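# Open the umbrella until it latches, leave it on table

## Task

Spread the umbrella's canopy until its latch catches and holds it open, then let it lie on the table supported by its handle and the rim of its canopy.

## Robot and tools

Robot: two 6-joint arms with parallel grippers, left_arm and right_arm. Joint order for each arm, base to gripper: waist (joint1), shoulder (joint2), elbow (joint3), wrist pitch (joint4), wrist yaw (joint5), wrist roll (joint6), followed by one gripper opening number. Stated ranges in rad: waist -2.618 to 3.054, shoulder 0.000 to 3.142, elbow 0.000 to 3.142, wrist pitch -1.571 to 1.571, wrist yaw -1.571 to 1.571, wrist roll -2.094 to 2.094. The true end of each joint may differ from these by up to 0.059 rad.

Frames: the scene frame has its origin at table-top height halfway between the nominal bases, +x out over the table, +y toward left_arm, +z up. Calibrated bases: left_arm at (-0.009, +0.310, 0) m, quat_wxyz (+1.000, 0, 0, -0.013); right_arm at (+0.018, -0.275, 0) m, quat_wxyz (+0.999, 0, 0, +0.033). Each arm's end_effector_position (m) and end_effector_quat_wxyz, and its wrist camera pose, are reported in that arm's own base frame; fixed cameras and the table use the scene frame. The reported hand pose may be a few cm off, more when stretched. Fingers point along the gripper's +z and close along its y; end_effector_position sits between the pads about 1 cm short of the tips.

Rows: every motion argument is built from rows of 14 numbers, each in [-1, 1]: left_arm's 6 joint numbers then its opening, then right_arm's 6 joint numbers then its opening. Both arms are always included. Joint numbers are offsets, not poses: they are counted from the Joint targets shown at the start of the action (or move), not from the previous row. A value of 1.0 equals 2.224 rad for waist, shoulder and elbow, and 8.485 rad for the three wrist joints. The opening number is absolute: +1 fully open, -1 shut. Send 0 offsets to hold an arm, and resend its current opening to keep the gripper unchanged (0 is itself a half-open command).

execute_actions(actions, cameras): actions is a list of actions; each action is a list of up to 15 rows, one per 1/30 s step, the last row held to fill 15 steps. An action asking a joint more than 0.059 rad beyond its range is rejected for both arms; a malformed call or failing first action rejects the whole call. An empty list just reports state and images. cameras: list of names (cam_high, cam_low, cam_left_wrist, cam_right_wrist), ["all"], or []; unknown names invalidate the call.

move(target, speed, blend, opening_speed, blocking, cameras): target is one 14-number row or a list of up to 15 rows, every row's offsets counted from the same starting Joint targets. All joints travel together along joint paths, so the gripper follows a curve and nothing is avoided. speed: rad/s for the joint with the longest travel, 0.01 to 12.57, default 0.5, one value or one per target. blend: rad, corner rounding for lists. opening_speed: rate of the opening command per second on the -1..+1 scale, at least 0.2; use a low value to close gently. blocking=false returns after about 0.5 s while motion continues. The result adds a "move:" line: done, off_target (resting more than 0.035 rad from target), moving, held or fault, plus limits=held if steps were withheld. done does not prove contact or its absence.

wait(seconds 0 to 10, cameras): lets time pass holding the last command. stop(cameras): brakes a running move. zoom_image(camera, region [x0,y0,x1,y1] px, max 504x504): enlarges part of the latest image from that camera. read_manual(section): licence texts only. finished_scene(scene): ends the current scene, given its integer number; irreversible.

Results: Joint positions (rad) and Joint velocities (rad/s) per arm in joint order, plus finger-pad gap (m; 0.094 fully open); "within noise" means negligible velocity. Joint targets are the base for your next offsets. grip_measured is the measured opening on the command scale (may read up to ~2.7 mm wide when empty; narrower than the part under squeeze). grip_effort_nm is motor effort, negative closing, not a pad force. Joint torques include the arm's weight; joints 1-3 wrap sign beyond ±28 N m. "joint sent to its limit" means a joint was clamped at its real end; "joint command not followed" means the clearance check altered targets. Motor temperatures appear when changed; MOTOR HOT from 75 °C, fault fold at 90 °C, arm collapse at 100 °C.

Motion limits: targets stay within 0.339 rad (big joints) or 2.2 rad (wrist) of measured angles each step, and are scaled back if they would move the gripper over 200 mm away. Tiny turns may not start; large ones take several actions.

Cautions: never let the umbrella leave the table or set it down off it. Avoid fast impacts, heavy pressing, dropping or releasing a moving part, and any contact or squeeze between the two arms (grasping the other arm's fingers counts). Stretched arms, held loads and pushing into obstacles heat motors. To stop pushing, command targets back past the measured positions. Close slowly on delicate parts; to release, command an opening well above grip_measured.

Each tool is called after ">>>" by a JSON object that holds its "name" and its "arguments", one argument or row to a line.

## Session

>>> {"name": "execute_actions", "arguments": {
  "actions": []
}}

>>> {"name": "zoom_image", "arguments": {
  "camera": "cam_high",
  "region": [290, 100, 690, 380]
}}

Scene clock: 0.00 s.
left_arm: end_effector_position=(+0.2500, -0.0123, +0.3278) grip_measured=+1.000 grip_effort_nm=n/a end_effector_quat_wxyz=(+0.642, -0.043, +0.693, -0.325) | right_arm: end_effector_position=(+0.1833, +0.1630, +0.3199) grip_measured=+1.000 grip_effort_nm=n/a end_effector_quat_wxyz=(+0.645, -0.021, +0.709, +0.285)
Joint positions: left_arm=[0.582 0.519 0.548 0.036 0.987 -0.586 0.094] | right_arm=[1.303 0.45 0.567 -0.127 0.857 0.394 0.094]
Joint velocities: within noise
Joint torques (N m): no reading
Motor temperatures (°C): left_arm=[34 34 38 34 32 31 30] | right_arm=[34 34 33 33 33 34 34]
Heat: left arm: 38 °C; right arm: 34 °C.
Joint targets: left_arm=[0.582 0.513 0.554 0.032 0.987 -0.582] | right_arm=[1.303 0.446 0.575 -0.131 0.857 0.391]
Tool commands: left_gripper/opening=+1.0 right_gripper/opening=+1.0

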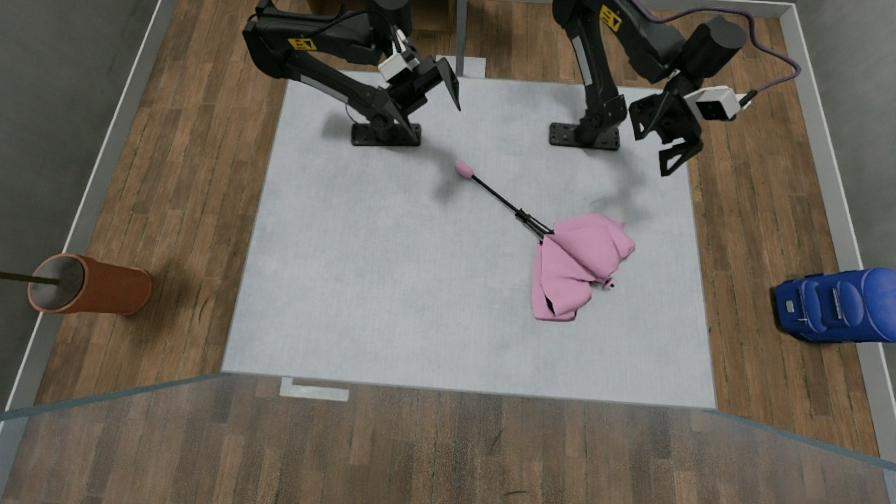

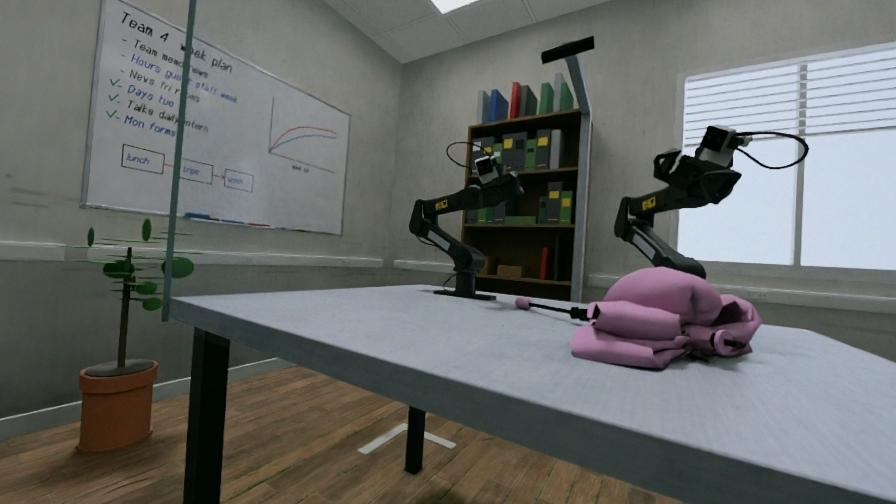

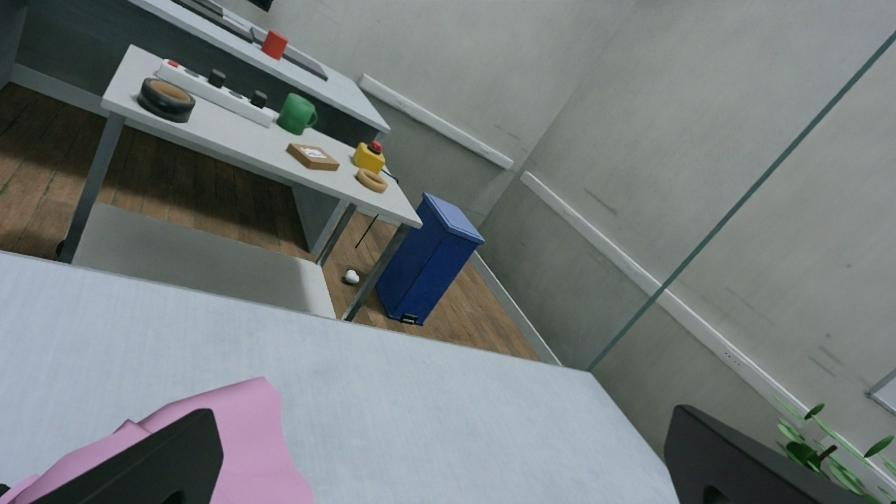

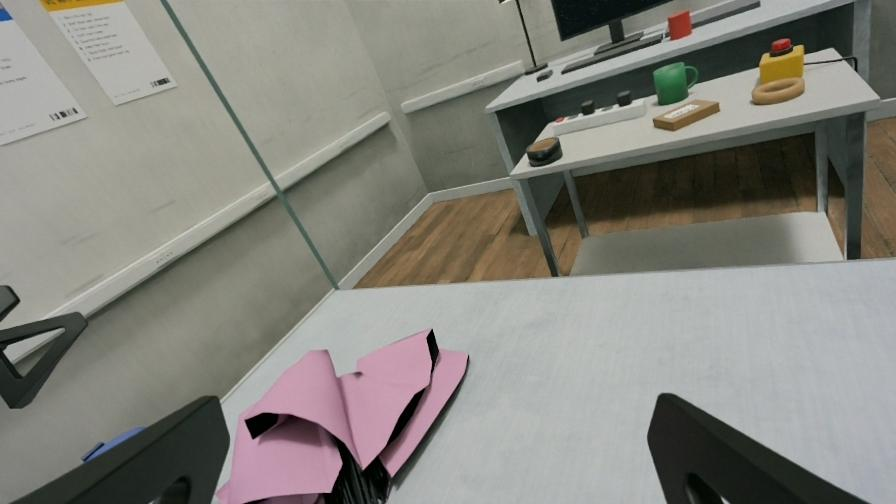

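Scaled by 1.260 from the camera's 896x504 image, which has a finer 1280x720 frame.

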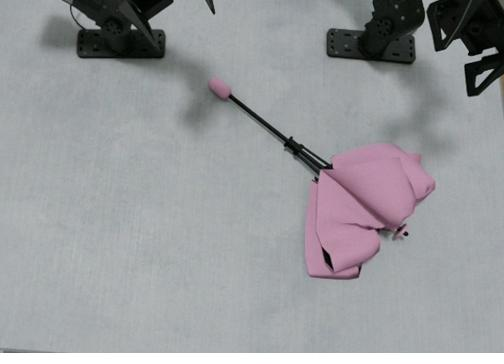

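>>> {"name": "move", "arguments": {
  "target": [0,0,0,0,0,0,1,-0.1344,0.5827,0.3831,-0.1325,-0.101,-0.024,1],
  "speed": 1.0,
  "cameras": ["cam_high","cam_right_wrist"]
}}

Scene clock: 6.30 s.
left_arm: end_effector_position=(+0.2500, -0.0123, +0.3278) grip_measured=+1.000 grip_effort_nm=-0.007 end_effector_quat_wxyz=(+0.642, -0.043, +0.693, -0.325) | right_arm: end_effector_position=(+0.1675, +0.2633, +0.1058) grip_measured=+1.000 grip_effort_nm=-0.032 end_effector_quat_wxyz=(+0.000, -0.394, +0.919, -0.006)
Joint positions: left_arm=[0.582 0.519 0.548 0.036 0.987 -0.586 0.094] | right_arm=[1.007 1.735 1.396 -1.239 0.011 0.198 0.094]
Joint torques (N m): left_arm=[0.05 0.5 7.83 1.93 -0.04 0.08] | right_arm=[-0.29 -6.06 9.1 0.21 -0.09 -0.1]
Heat: left arm: 39 °C; right arm: 34 °C.
Joint targets: left_arm=[0.582 0.513 0.554 0.032 0.987 -0.582] | right_arm=[1.004 1.742 1.427 -1.255 0.000 0.188]
move: done
Images, in order (width x height): cam_high 896x504, cam_right_wrist 896x504.

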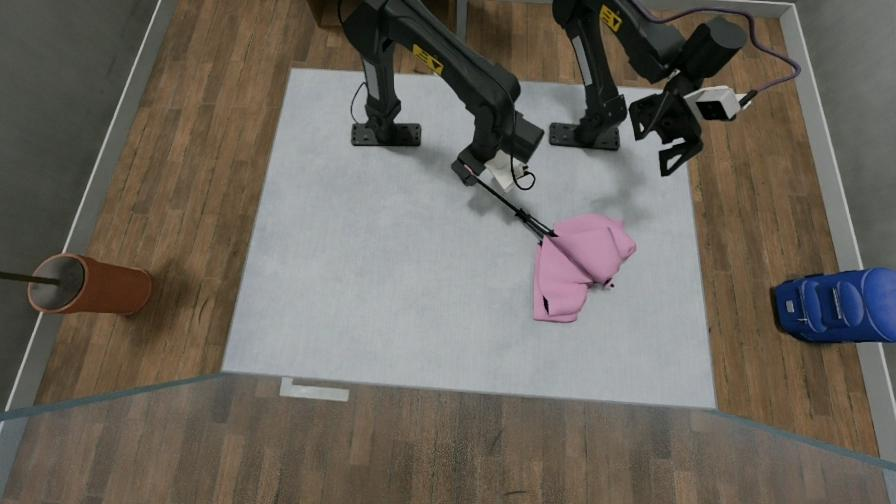

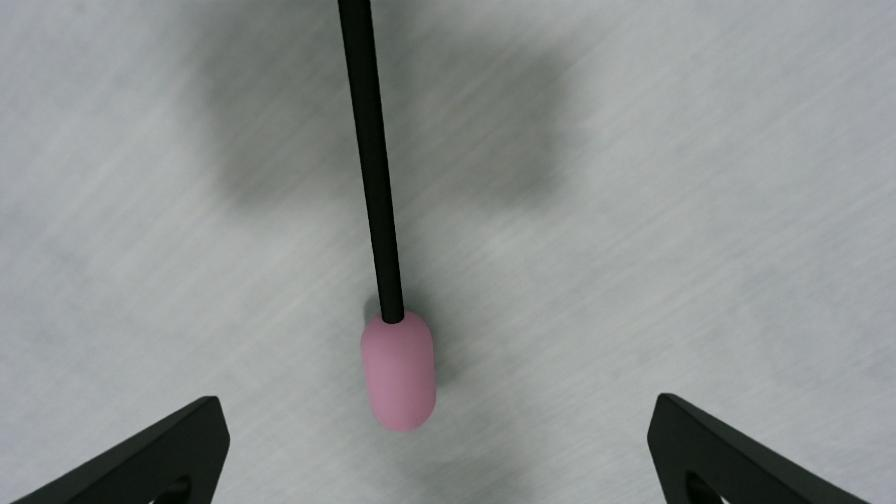

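>>> {"name": "move", "arguments": {
  "target": [0,0,0,0,0,0,1,0.0337,0.0216,-0.1138,0.0342,0,-0.0092,1],
  "speed": 0.5,
  "cameras": ["cam_right_wrist"]
}}

Scene clock: 11.70 s.
left_arm: end_effector_position=(+0.2500, -0.0123, +0.3278) grip_measured=+1.000 grip_effort_nm=-0.002 end_effector_quat_wxyz=(+0.642, -0.043, +0.693, -0.325) | right_arm: end_effector_position=(+0.1479, +0.2727, +0.0420) grip_measured=+1.000 grip_effort_nm=-0.037 end_effector_quat_wxyz=(+0.001, -0.460, +0.888, -0.005)
Joint positions: left_arm=[0.582 0.519 0.548 0.036 0.987 -0.586 0.094] | right_arm=[1.076 1.778 1.188 -0.984 0.009 0.12 0.094]
Joint torques (N m): left_arm=[0.05 0.5 7.83 1.93 -0.05 0.09] | right_arm=[0.32 -5.87 4.85 0.53 -0.08 -0.09]
Heat: left arm: 39 °C; right arm: 34 °C.
Joint targets: left_arm=[0.582 0.513 0.554 0.032 0.987 -0.582] | right_arm=[1.079 1.790 1.174 -0.965 0.000 0.109]
move: done
Images, in order (width x height): cam_right_wrist 896x504.

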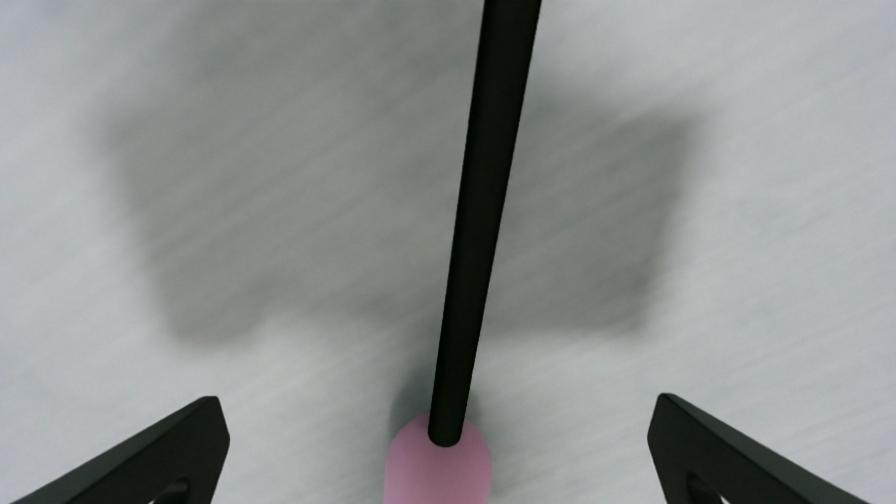

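>>> {"name": "move", "arguments": {
  "target": [
    [0,0,0,0,0,0,1,0,0.0189,-0.0274,0.0121,0,0.0153,1],
    [0,0,0,0,0,0,1,0,0.0189,-0.0274,0.0121,0,0.0153,-1]
  ],
  "opening_speed": 1.5,
  "cameras": ["cam_right_wrist"]
}}

Scene clock: 17.80 s.
left_arm: end_effector_position=(+0.2500, -0.0123, +0.3278) grip_measured=+1.000 grip_effort_nm=-0.002 end_effector_quat_wxyz=(+0.642, -0.043, +0.693, -0.325) | right_arm: end_effector_position=(+0.1484, +0.2739, +0.0163) grip_measured=-0.814 grip_effort_nm=-1.067 end_effector_quat_wxyz=(+0.002, -0.410, +0.912, -0.003)
Joint positions: left_arm=[0.582 0.519 0.548 0.036 0.987 -0.586 0.094] | right_arm=[1.076 1.818 1.128 -0.88 0.008 0.231 0.009]
Joint torques (N m): left_arm=[0.03 0.53 7.84 1.93 -0.04 0.09] | right_arm=[0.29 -5.87 4.59 0.52 -0.08 0.11]
Heat: left arm: 40 °C; right arm: 34 °C.
Joint targets: left_arm=[0.582 0.513 0.554 0.032 0.987 -0.582] | right_arm=[1.079 1.832 1.113 -0.862 0.000 0.240]
move: done
Images, in order (width x height): cam_right_wrist 896x504.

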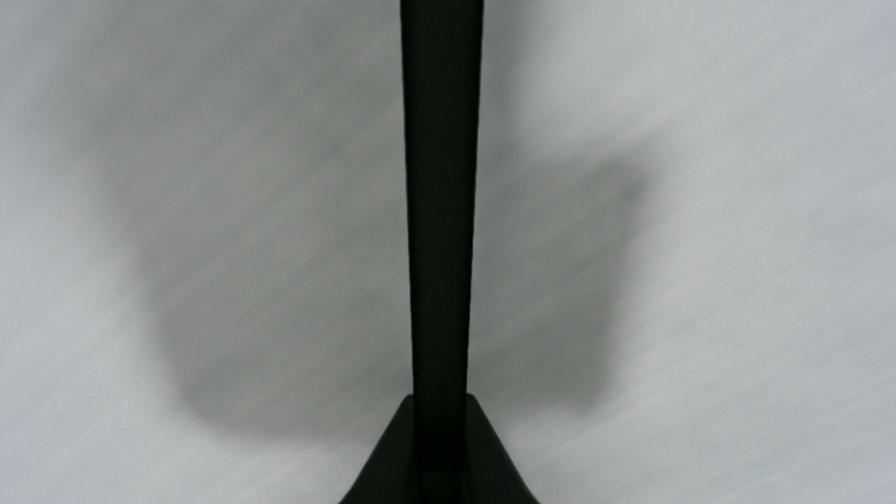

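>>> {"name": "move", "arguments": {
  "target": [
    [0,0,0,0,0,0,0.3,0,-0.0405,0.1412,-0.0463,0,0,-1],
    [0,0,0,0,0,0,0.3,-0.2756,-0.339,-0.2122,0.1605,-0.1101,0.0872,-1]
  ],
  "speed": [0.4,0.55],
  "blend": 0.1,
  "cameras": ["all"]
}}

>>> {"name": "zoom_image", "arguments": {
  "camera": "cam_high",
  "region": [320, 120, 640, 380]
}}

Scene clock: 26.83 s.
left_arm: end_effector_position=(+0.2500, -0.0123, +0.3278) grip_measured=+0.302 grip_effort_nm=-0.085 end_effector_quat_wxyz=(+0.642, -0.043, +0.693, -0.325) | right_arm: end_effector_position=(+0.2268, +0.2754, +0.2900) grip_measured=-0.814 grip_effort_nm=-1.072 end_effector_quat_wxyz=(+0.234, -0.117, +0.710, +0.654)
Joint positions: left_arm=[0.582 0.519 0.548 0.036 0.987 -0.586 0.061] | right_arm=[0.47 1.11 0.65 0.403 -0.92 1.019 0.009]
Joint torques (N m): left_arm=[0.03 0.5 7.84 1.94 -0.04 0.08] | right_arm=[-0.36 -5.3 6.67 2.54 -0.2 -0.36]
Heat: left arm: 40 °C; right arm: 35 °C.
Joint targets: left_arm=[0.582 0.513 0.554 0.032 0.987 -0.582] | right_arm=[0.466 1.078 0.641 0.499 -0.934 0.979]
move: off_target (right_arm); blend cut to 0 rad at target 1; right_arm: the wrist pitch is farthest, 0.096 rad from its target

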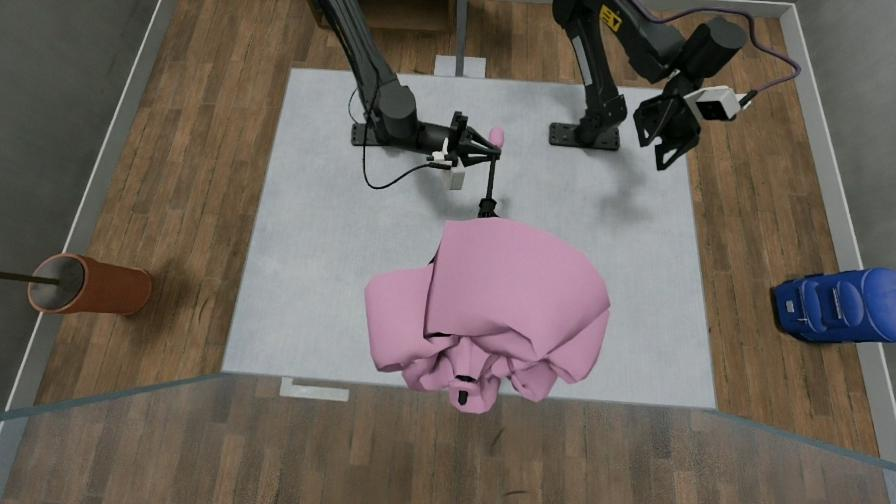

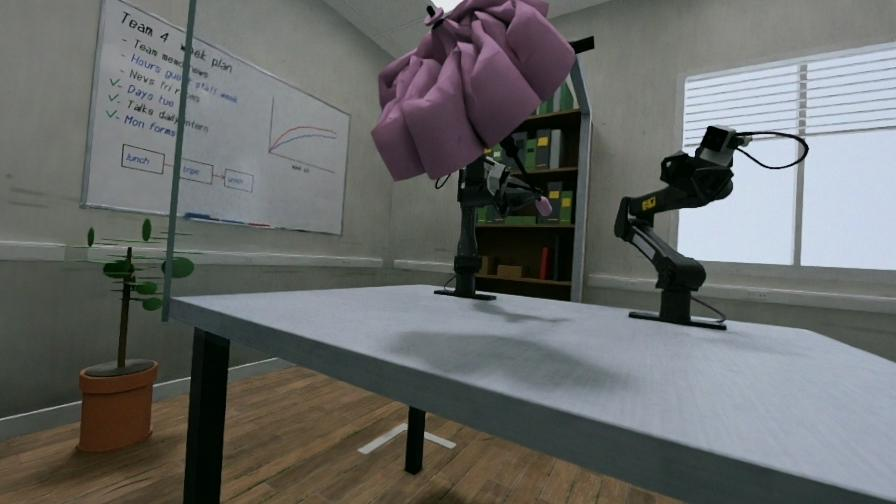

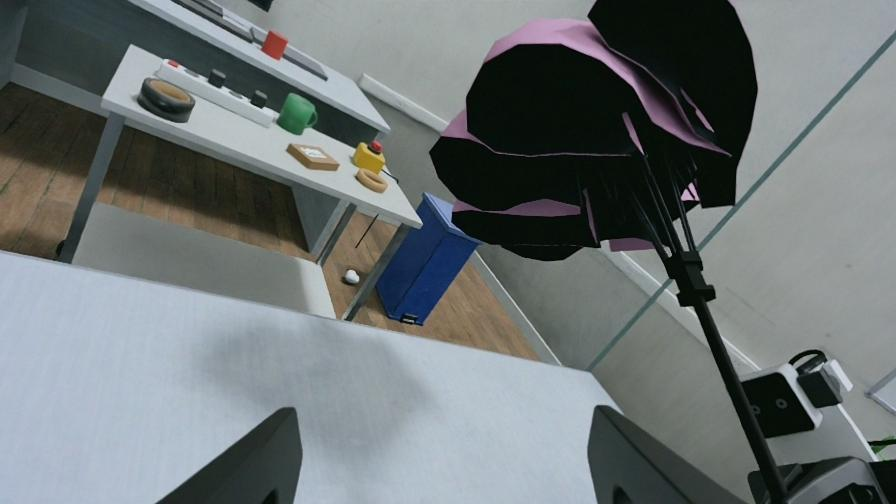

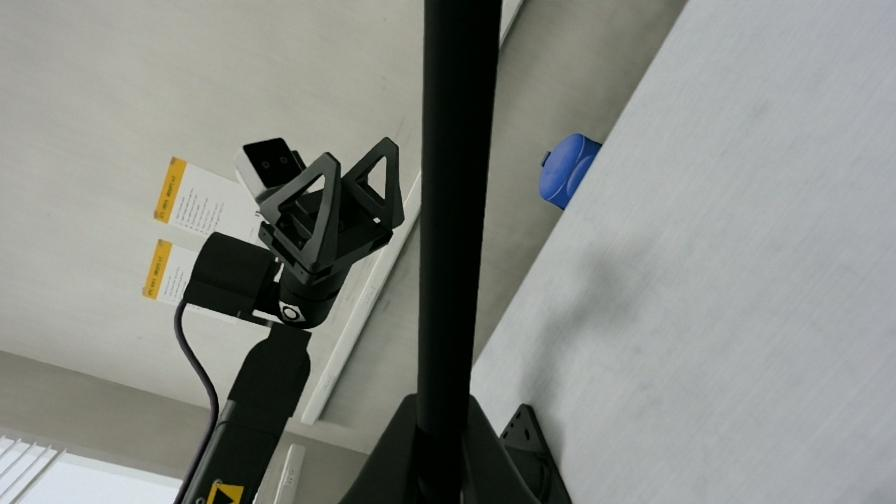

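Scaled by 1.575 from the camera's 896x504 image, which has a finer 1280x720 frame.

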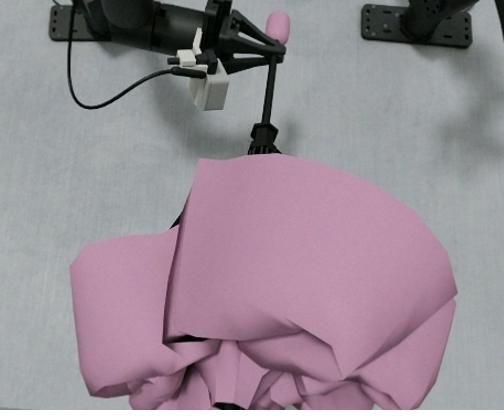

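>>> {"name": "move", "arguments": {
  "target": [-0.6094,0.3004,0.0953,0.0629,-0.1452,-0.0372,0.3,0,0,0,0,0,0,-1],
  "speed": 0.6,
  "cameras": ["cam_high","cam_left_wrist"]
}}

Scene clock: 34.27 s.
left_arm: end_effector_position=(+0.3223, -0.2522, +0.3412) grip_measured=+0.302 grip_effort_nm=-0.085 end_effector_quat_wxyz=(+0.558, -0.131, +0.651, -0.497) | right_arm: end_effector_position=(+0.2266, +0.2754, +0.2902) grip_measured=-0.814 grip_effort_nm=-1.057 end_effector_quat_wxyz=(+0.234, -0.117, +0.709, +0.655)
Joint positions: left_arm=[-0.77 1.175 0.733 0.564 -0.24 -0.897 0.061] | right_arm=[0.47 1.11 0.65 0.405 -0.921 1.02 0.009]
Joint torques (N m): left_arm=[-0.24 -2.95 10.56 2.34 -0.08 0.05] | right_arm=[-0.4 -5.33 6.71 2.53 -0.2 -0.38]
Motor temperatures (°C): left_arm=[34 34 40 39 32 31 30] | right_arm=[34 35 34 38 33 34 35]
Heat: left arm: 40 °C; right arm: 38 °C.
Joint targets: left_arm=[-0.773 1.181 0.766 0.565 -0.245 -0.898] | right_arm=[0.466 1.078 0.641 0.500 -0.934 0.979]
move: off_target (right_arm); right_arm: the wrist pitch is farthest, 0.094 rad from its target
Images, in order (width x height): cam_high 896x504, cam_left_wrist 896x504.

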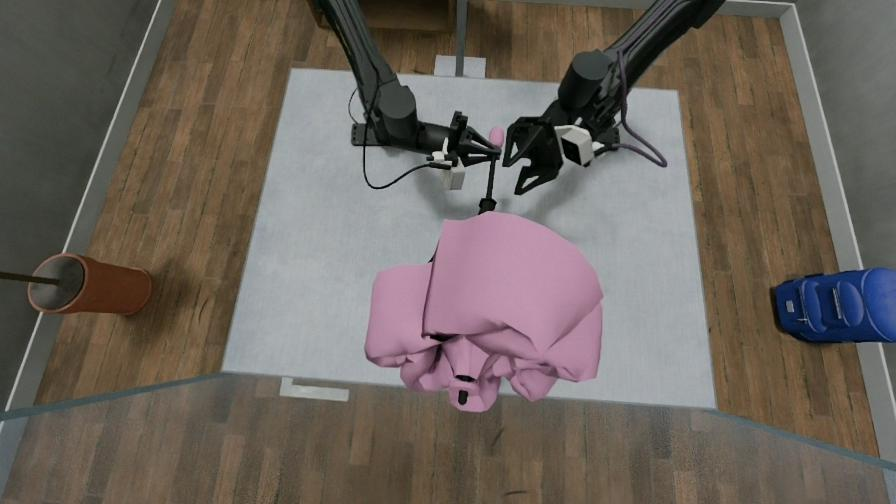

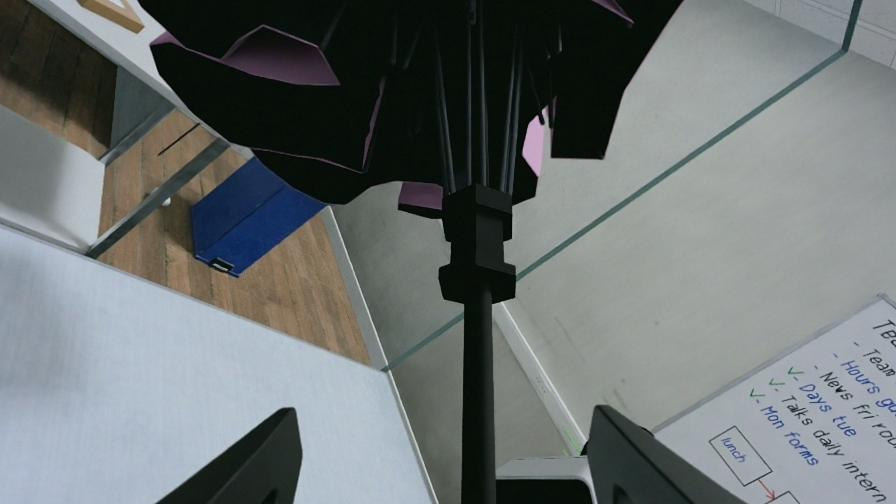

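>>> {"name": "move", "arguments": {
  "target": [0.0312,0.129,0.1398,-0.003,0.0079,-0.0012,0.3,0,0,0,0,0,0,-1],
  "speed": 0.25,
  "cameras": ["cam_high","cam_left_wrist"]
}}

>>> {"name": "zoom_image", "arguments": {
  "camera": "cam_high",
  "region": [410, 100, 590, 250]
}}

Scene clock: 41.93 s.
left_arm: end_effector_position=(+0.3868, -0.2880, +0.3744) grip_measured=+0.302 grip_effort_nm=-0.085 end_effector_quat_wxyz=(+0.564, -0.134, +0.640, -0.504) | right_arm: end_effector_position=(+0.2266, +0.2754, +0.2902) grip_measured=-0.814 grip_effort_nm=-1.057 end_effector_quat_wxyz=(+0.234, -0.117, +0.709, +0.655)
Joint positions: left_arm=[-0.711 1.455 1.045 0.558 -0.186 -0.907 0.061] | right_arm=[0.47 1.11 0.65 0.405 -0.921 1.02 0.009]
Joint torques (N m): left_arm=[0.62 -4.74 10.45 2.1 0.06 0.04] | right_arm=[-0.39 -5.29 6.67 2.55 -0.19 -0.37]
Heat: left arm: 42 °C; right arm: 40 °C.
Joint targets: left_arm=[-0.704 1.468 1.077 0.540 -0.178 -0.908] | right_arm=[0.466 1.078 0.641 0.499 -0.934 0.979]
move: off_target (right_arm); right_arm: the wrist pitch is farthest, 0.095 rad from its target
Images, in order (width x height): cam_high 896x504, cam_left_wrist 896x504.

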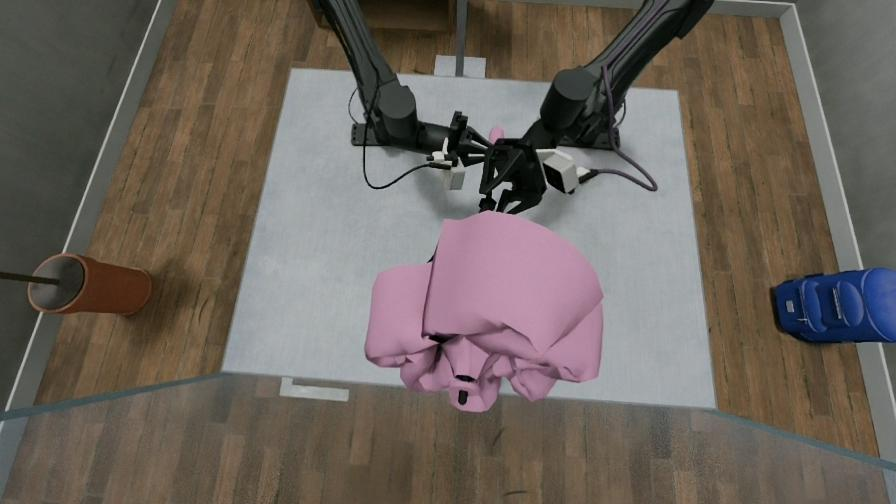

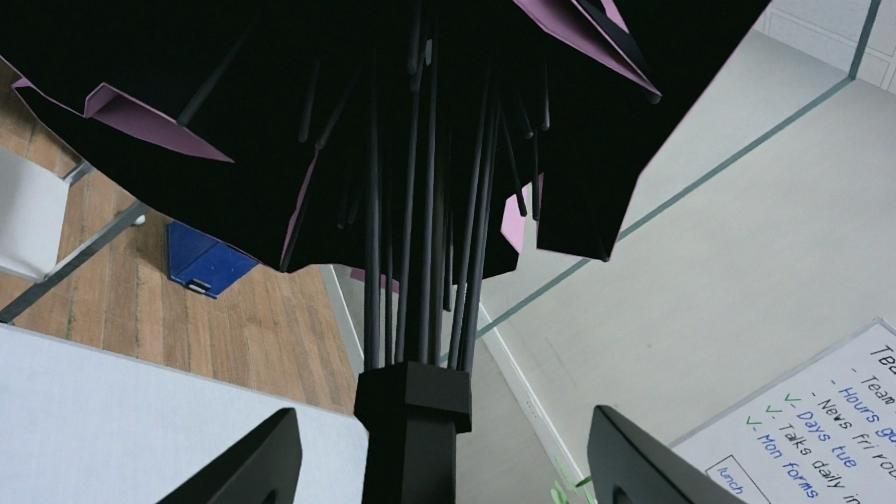

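Scaled by 2.800 from the camera's 896x504 image, which has a finer 1280x720 frame.

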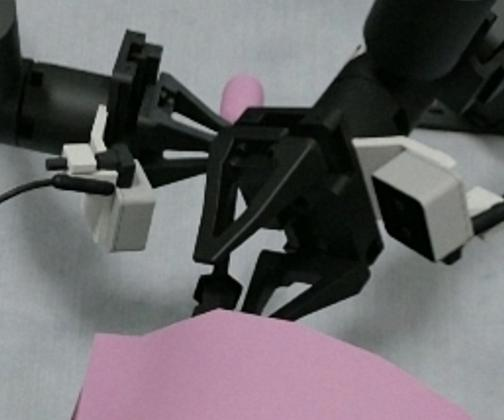

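>>> {"name": "move", "arguments": {
  "target": [
    [0.0058,0.0011,-0.0088,0.0026,0.0015,0,0.28,0,0,0,0,0,0,-1],
    [0.0058,0.0011,-0.0088,0.0026,0.0015,0,-0.9,0,0,0,0,0,0,-1]
  ],
  "speed": 0.25,
  "opening_speed": 0.8,
  "cameras": ["cam_left_wrist","cam_right_wrist"]
}}

Scene clock: 46.57 s.
left_arm: end_effector_position=(+0.3904, -0.2831, +0.3753) grip_measured=-0.898 grip_effort_nm=-0.095 end_effector_quat_wxyz=(+0.567, -0.135, +0.638, -0.503) | right_arm: end_effector_position=(+0.2266, +0.2754, +0.2914) grip_measured=-0.814 grip_effort_nm=-1.062 end_effector_quat_wxyz=(+0.236, -0.119, +0.707, +0.655)
Joint positions: left_arm=[-0.694 1.455 1.045 0.561 -0.175 -0.908 0.005] | right_arm=[0.47 1.11 0.65 0.411 -0.921 1.02 0.009]
Joint torques (N m): left_arm=[0.28 -4.55 8.81 2.3 0.09 0.05] | right_arm=[-0.38 -5.29 6.72 2.46 -0.17 -0.39]
Heat: left arm: 42 °C; right arm: 41 °C.
Joint targets: left_arm=[-0.691 1.470 1.058 0.562 -0.165 -0.908] | right_arm=[0.466 1.078 0.641 0.499 -0.934 0.979]
move: off_target (right_arm); right_arm: the wrist pitch is farthest, 0.088 rad from its target
Images, in order (width x height): cam_left_wrist 896x504, cam_right_wrist 896x504.

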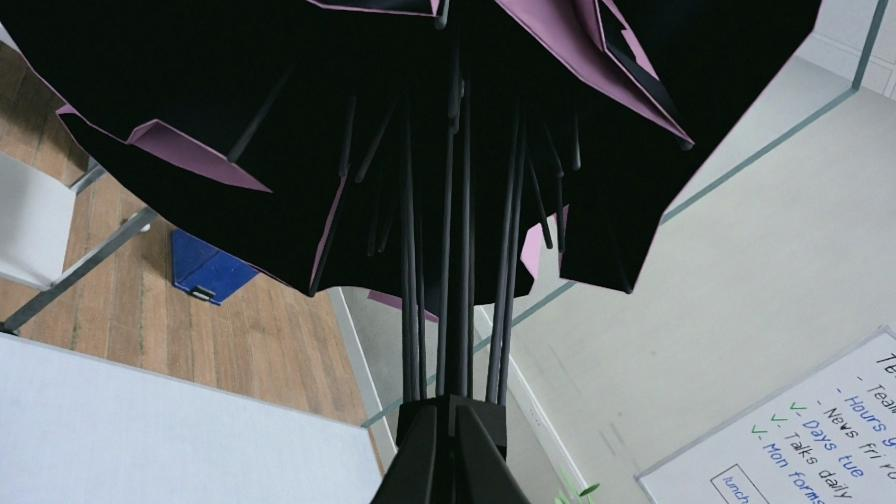

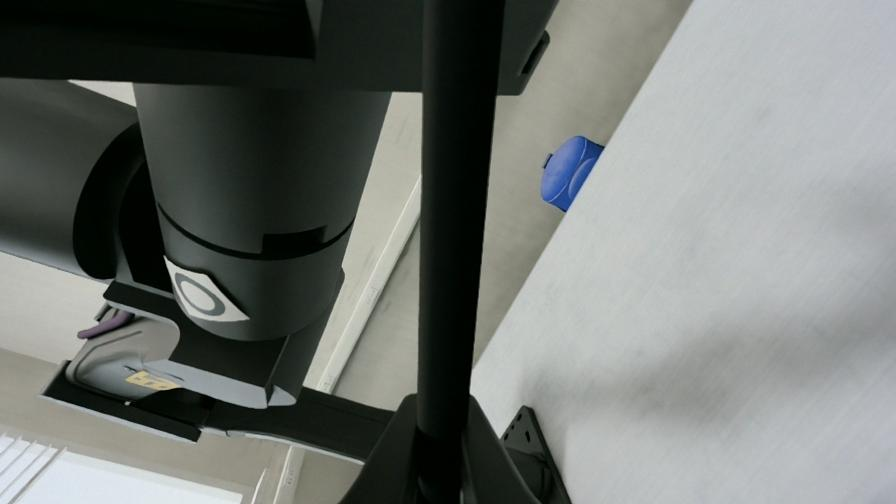

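>>> {"name": "move", "arguments": {
  "target": [
    [0,0,0,0,0,0,0.25,0,0,0,0,0,0,-1],
    [-0.0094,0.0193,0.0081,0.0028,-0.0025,0,0.25,0,0,0,0,0,0,-1],
    [-0.0094,0.0193,0.0081,0.0028,-0.0025,0,-0.85,0,0,0,0,0,0,-1]
  ],
  "speed": 0.25,
  "opening_speed": 0.9,
  "cameras": ["cam_left_wrist","cam_right_wrist"]
}}

Scene clock: 57.70 s.
left_arm: end_effector_position=(+0.3951, -0.2935, +0.3644) grip_measured=-0.511 grip_effort_nm=-1.033 end_effector_quat_wxyz=(+0.564, -0.134, +0.641, -0.504) | right_arm: end_effector_position=(+0.2264, +0.2753, +0.2914) grip_measured=-0.814 grip_effort_nm=-1.057 end_effector_quat_wxyz=(+0.232, -0.115, +0.708, +0.657)
Joint positions: left_arm=[-0.706 1.5 1.047 0.599 -0.182 -0.908 0.023] | right_arm=[0.469 1.11 0.65 0.411 -0.923 1.031 0.009]
Joint torques (N m): left_arm=[-0.43 -5.05 10.14 2.15 -0.06 0.05] | right_arm=[-0.34 -5.26 6.65 2.47 -0.17 -0.49]
Heat: left arm: 42 °C; right arm: 41 °C.
Joint targets: left_arm=[-0.712 1.513 1.076 0.586 -0.187 -0.908] | right_arm=[0.466 1.078 0.641 0.499 -0.934 0.979]
move: off_target (right_arm); right_arm: the wrist pitch is farthest, 0.088 rad from its target
Images, in order (width x height): cam_left_wrist 896x504, cam_right_wrist 896x504.

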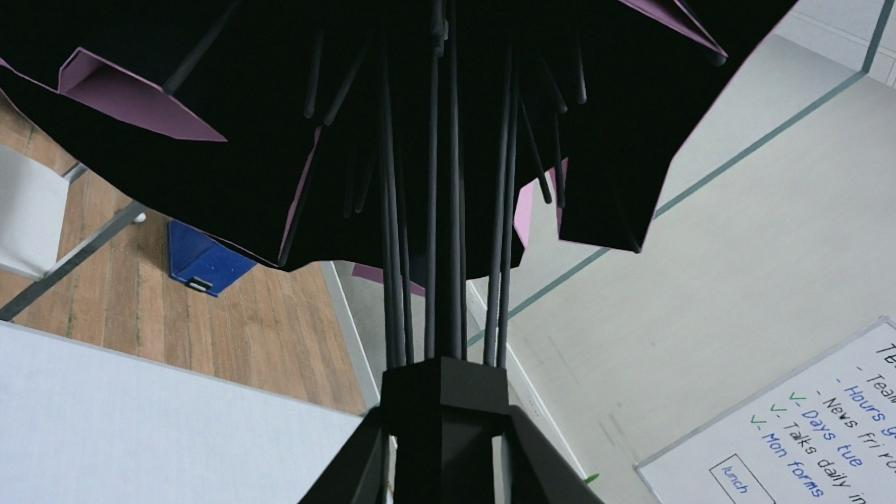

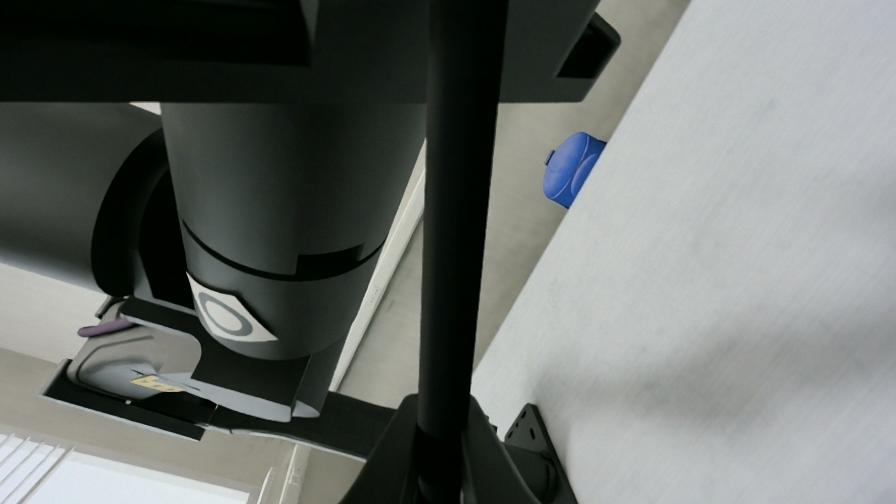

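>>> {"name": "move", "arguments": {
  "target": [
    [0.0243,0.0724,0.1147,-0.0213,0.0035,-0.0035,-0.95,0,0,0,0,0,0,-1],
    [0.0531,0.1376,0.2244,-0.033,0.0108,-0.0035,-0.95,0.018,0,0,0,0,0,-1],
    [0.0755,0.2154,0.3638,-0.049,0.017,-0.0035,-0.95,0.036,0,0,0,0,0,-1]
  ],
  "speed": 0.2,
  "blend": 0.03,
  "cameras": ["all"]
}}

Scene clock: 66.20 s.
left_arm: end_effector_position=(+0.5130, -0.3346, +0.4249) grip_measured=-0.511 grip_effort_nm=-1.038 end_effector_quat_wxyz=(+0.540, -0.091, +0.667, -0.505) | right_arm: end_effector_position=(+0.2404, +0.2755, +0.3043) grip_measured=-0.813 grip_effort_nm=-1.062 end_effector_quat_wxyz=(+0.270, -0.078, +0.699, +0.658)
Joint positions: left_arm=[-0.565 1.941 1.849 0.185 0.051 -0.892 0.023] | right_arm=[0.494 1.103 0.65 0.47 -0.798 1.082 0.009]
Joint torques (N m): left_arm=[1.85 -5.96 10.78 2.17 -0.94 -0.48] | right_arm=[5.15 -4.67 6.78 1.97 -1.54 -0.98]
Heat: left arm: 43 °C; right arm: 42 °C.
Joint targets: left_arm=[-0.544 1.992 1.885 0.170 -0.042 -0.938] | right_arm=[0.546 1.078 0.641 0.499 -0.934 0.979]
move: off_target (left_arm, right_arm); left_arm: the wrist yaw is farthest, 0.094 rad from its target; right_arm: the wrist yaw is farthest, 0.136 rad from its target

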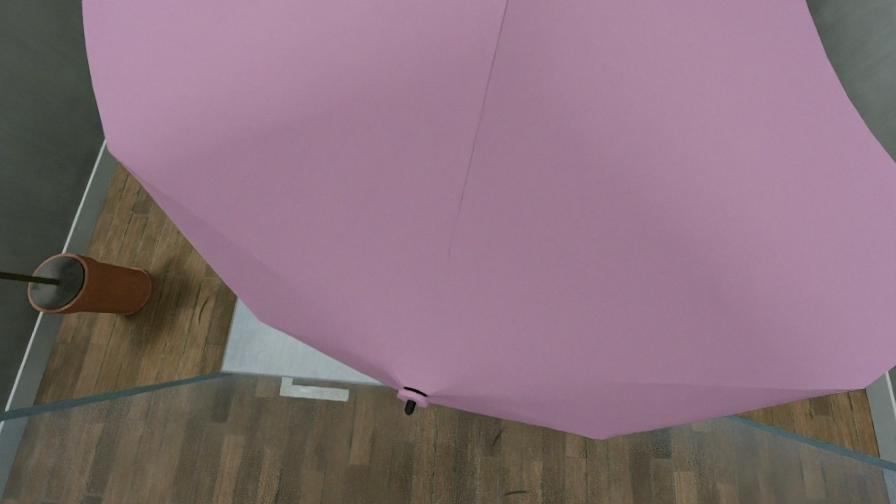

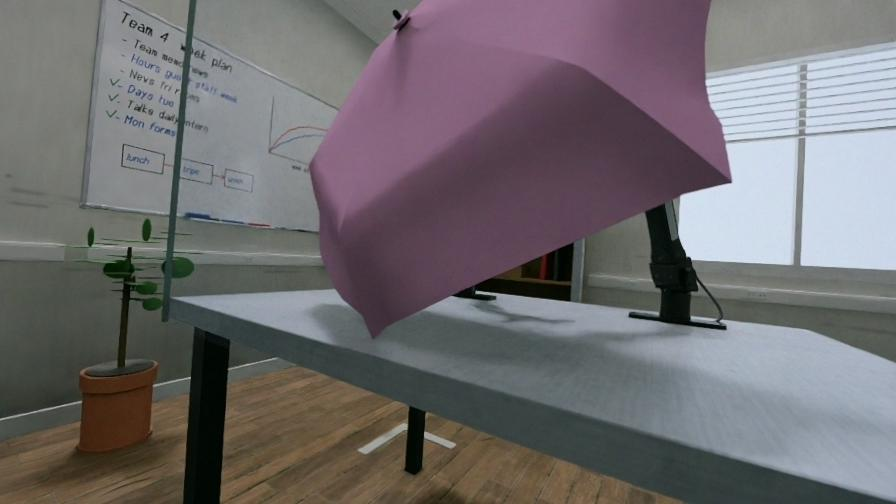

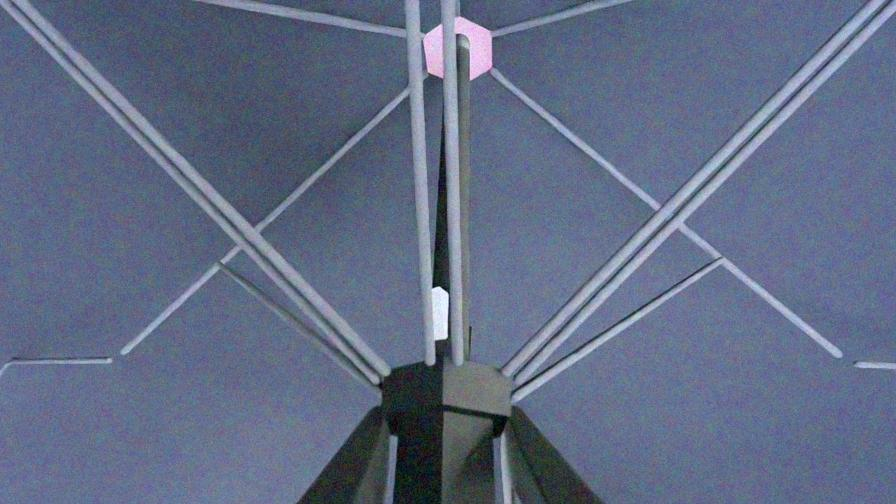

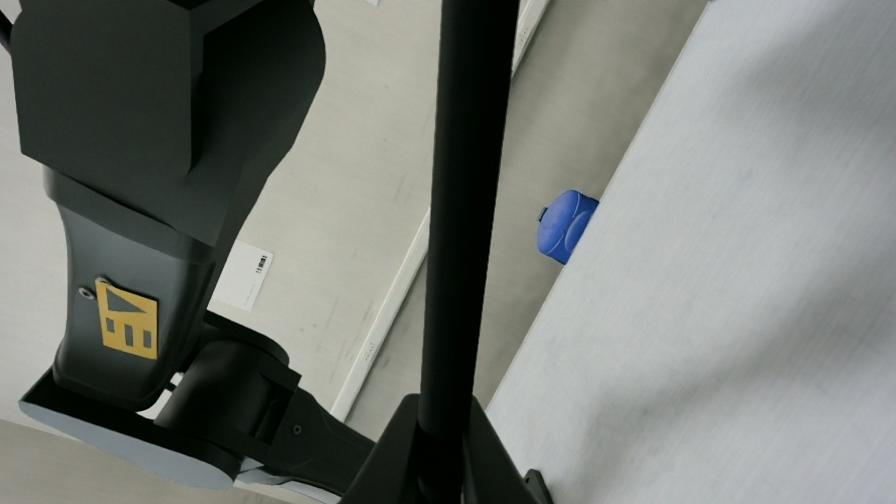

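>>> {"name": "move", "arguments": {
  "target": [
    [0.0103,0.0674,0.1259,-0.0159,0.0026,0,-0.95,0.0225,0,0,0,0,0,-1],
    [0.0148,0.0989,0.1844,-0.023,0.0038,0,-0.95,0.0585,0,0,0,0,0,-1],
    [0.0211,0.1304,0.2329,-0.0301,0.005,0,-0.95,0.1,0,0,0,0,0,-1]
  ],
  "speed": 0.17,
  "blend": 0.03,
  "cameras": ["cam_low","cam_left_wrist"]
}}

Scene clock: 71.67 s.
left_arm: end_effector_position=(+0.5385, -0.3553, +0.4703) grip_measured=-0.514 grip_effort_nm=-1.028 end_effector_quat_wxyz=(+0.521, -0.046, +0.666, -0.532) | right_arm: end_effector_position=(+0.2263, +0.3008, +0.3238) grip_measured=-0.805 grip_effort_nm=-1.057 end_effector_quat_wxyz=(+0.305, -0.069, +0.675, +0.669)
Joint positions: left_arm=[-0.532 2.19 2.4 -0.098 0.193 -0.886 0.023] | right_arm=[0.659 1.089 0.65 0.535 -0.583 1.094 0.009]
Joint torques (N m): left_arm=[3.06 -4.34 7.46 2.43 -1.93 -0.53] | right_arm=[10.92 -3.52 6.8 1.44 -3.94 -1.12]
Heat: left arm: 43 °C; right arm: 41 °C.
Joint targets: left_arm=[-0.497 2.282 2.403 -0.085 0.000 -0.938] | right_arm=[0.769 1.078 0.641 0.499 -0.934 0.979]
move: off_target (left_arm, right_arm); left_arm: the wrist yaw is farthest, 0.193 rad from its target; right_arm: the wrist yaw is farthest, 0.351 rad from its target
Images, in order (width x height): cam_low 896x504, cam_left_wrist 896x504.

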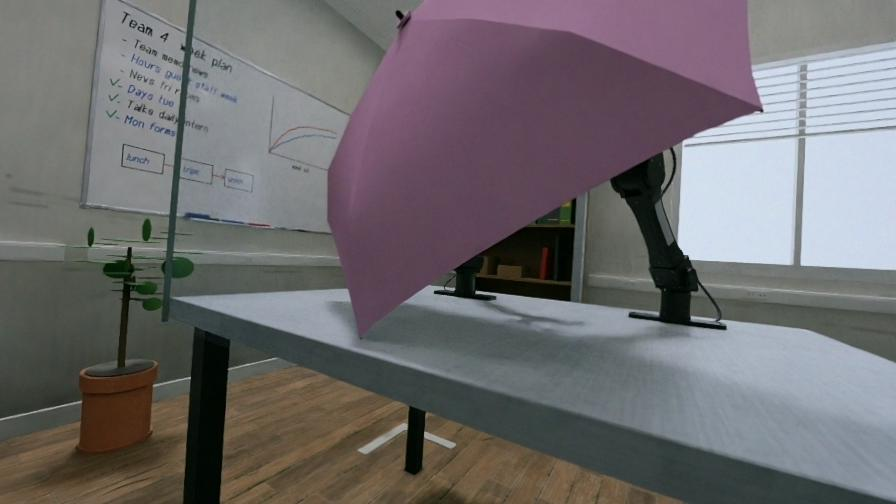

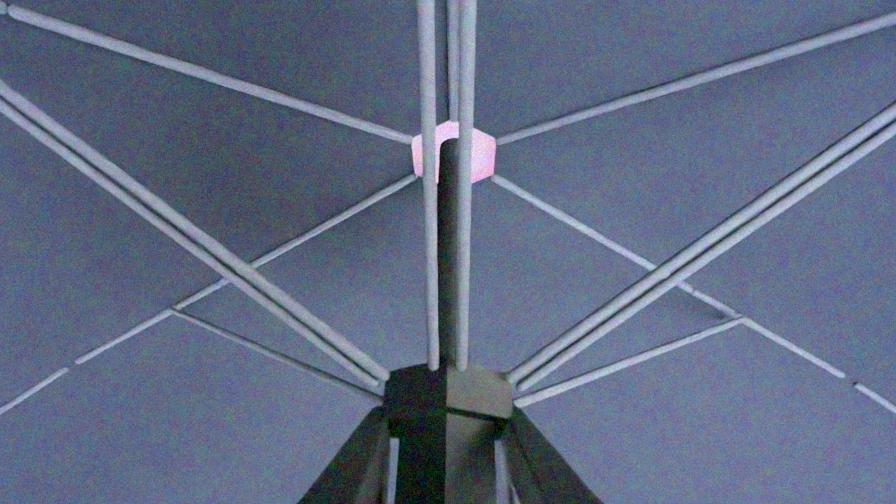

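>>> {"name": "move", "arguments": {
  "target": [-0.02,-0.036,0.0,0.001,0.023,0.006,-0.95,-0.051,0,0,0.005,0.041,0.0135,-1],
  "speed": 0.15,
  "cameras": ["cam_left_wrist","cam_high"]
}}

Scene clock: 75.30 s.
left_arm: end_effector_position=(+0.5350, -0.3594, +0.4723) grip_measured=-0.515 grip_effort_nm=-1.038 end_effector_quat_wxyz=(+0.524, -0.032, +0.664, -0.533) | right_arm: end_effector_position=(+0.2325, +0.2976, +0.3244) grip_measured=-0.807 grip_effort_nm=-1.067 end_effector_quat_wxyz=(+0.304, -0.046, +0.676, +0.670)
Joint positions: left_arm=[-0.536 2.19 2.4 -0.091 0.208 -0.868 0.023] | right_arm=[0.652 1.089 0.65 0.537 -0.56 1.129 0.009]
Joint torques (N m): left_arm=[-0.46 -10.02 7.5 2.43 -0.15 -0.17] | right_arm=[0.35 -3.56 6.83 1.79 -0.27 -0.32]
Heat: left arm: 42 °C; right arm: 41 °C.
Joint targets: left_arm=[-0.542 2.202 2.403 -0.077 0.195 -0.887] | right_arm=[0.655 1.078 0.641 0.542 -0.586 1.094]
move: done
Images, in order (width x height): cam_high 896x504, cam_left_wrist 896x504.

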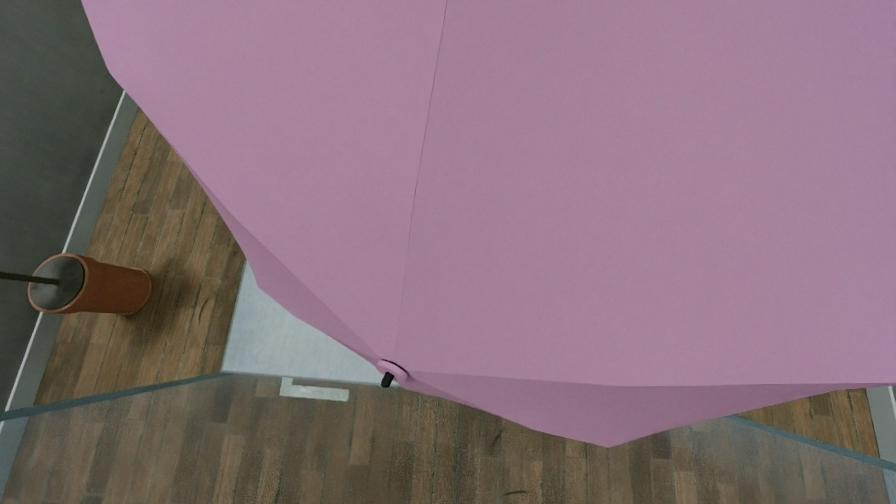

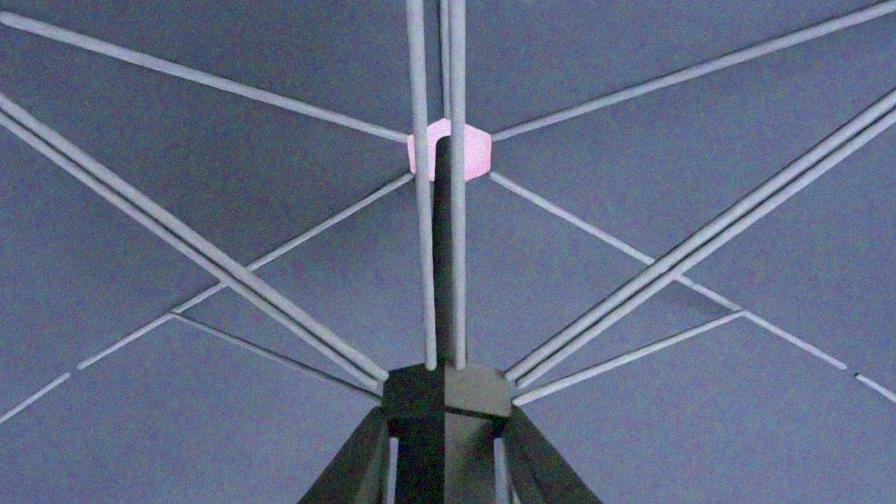

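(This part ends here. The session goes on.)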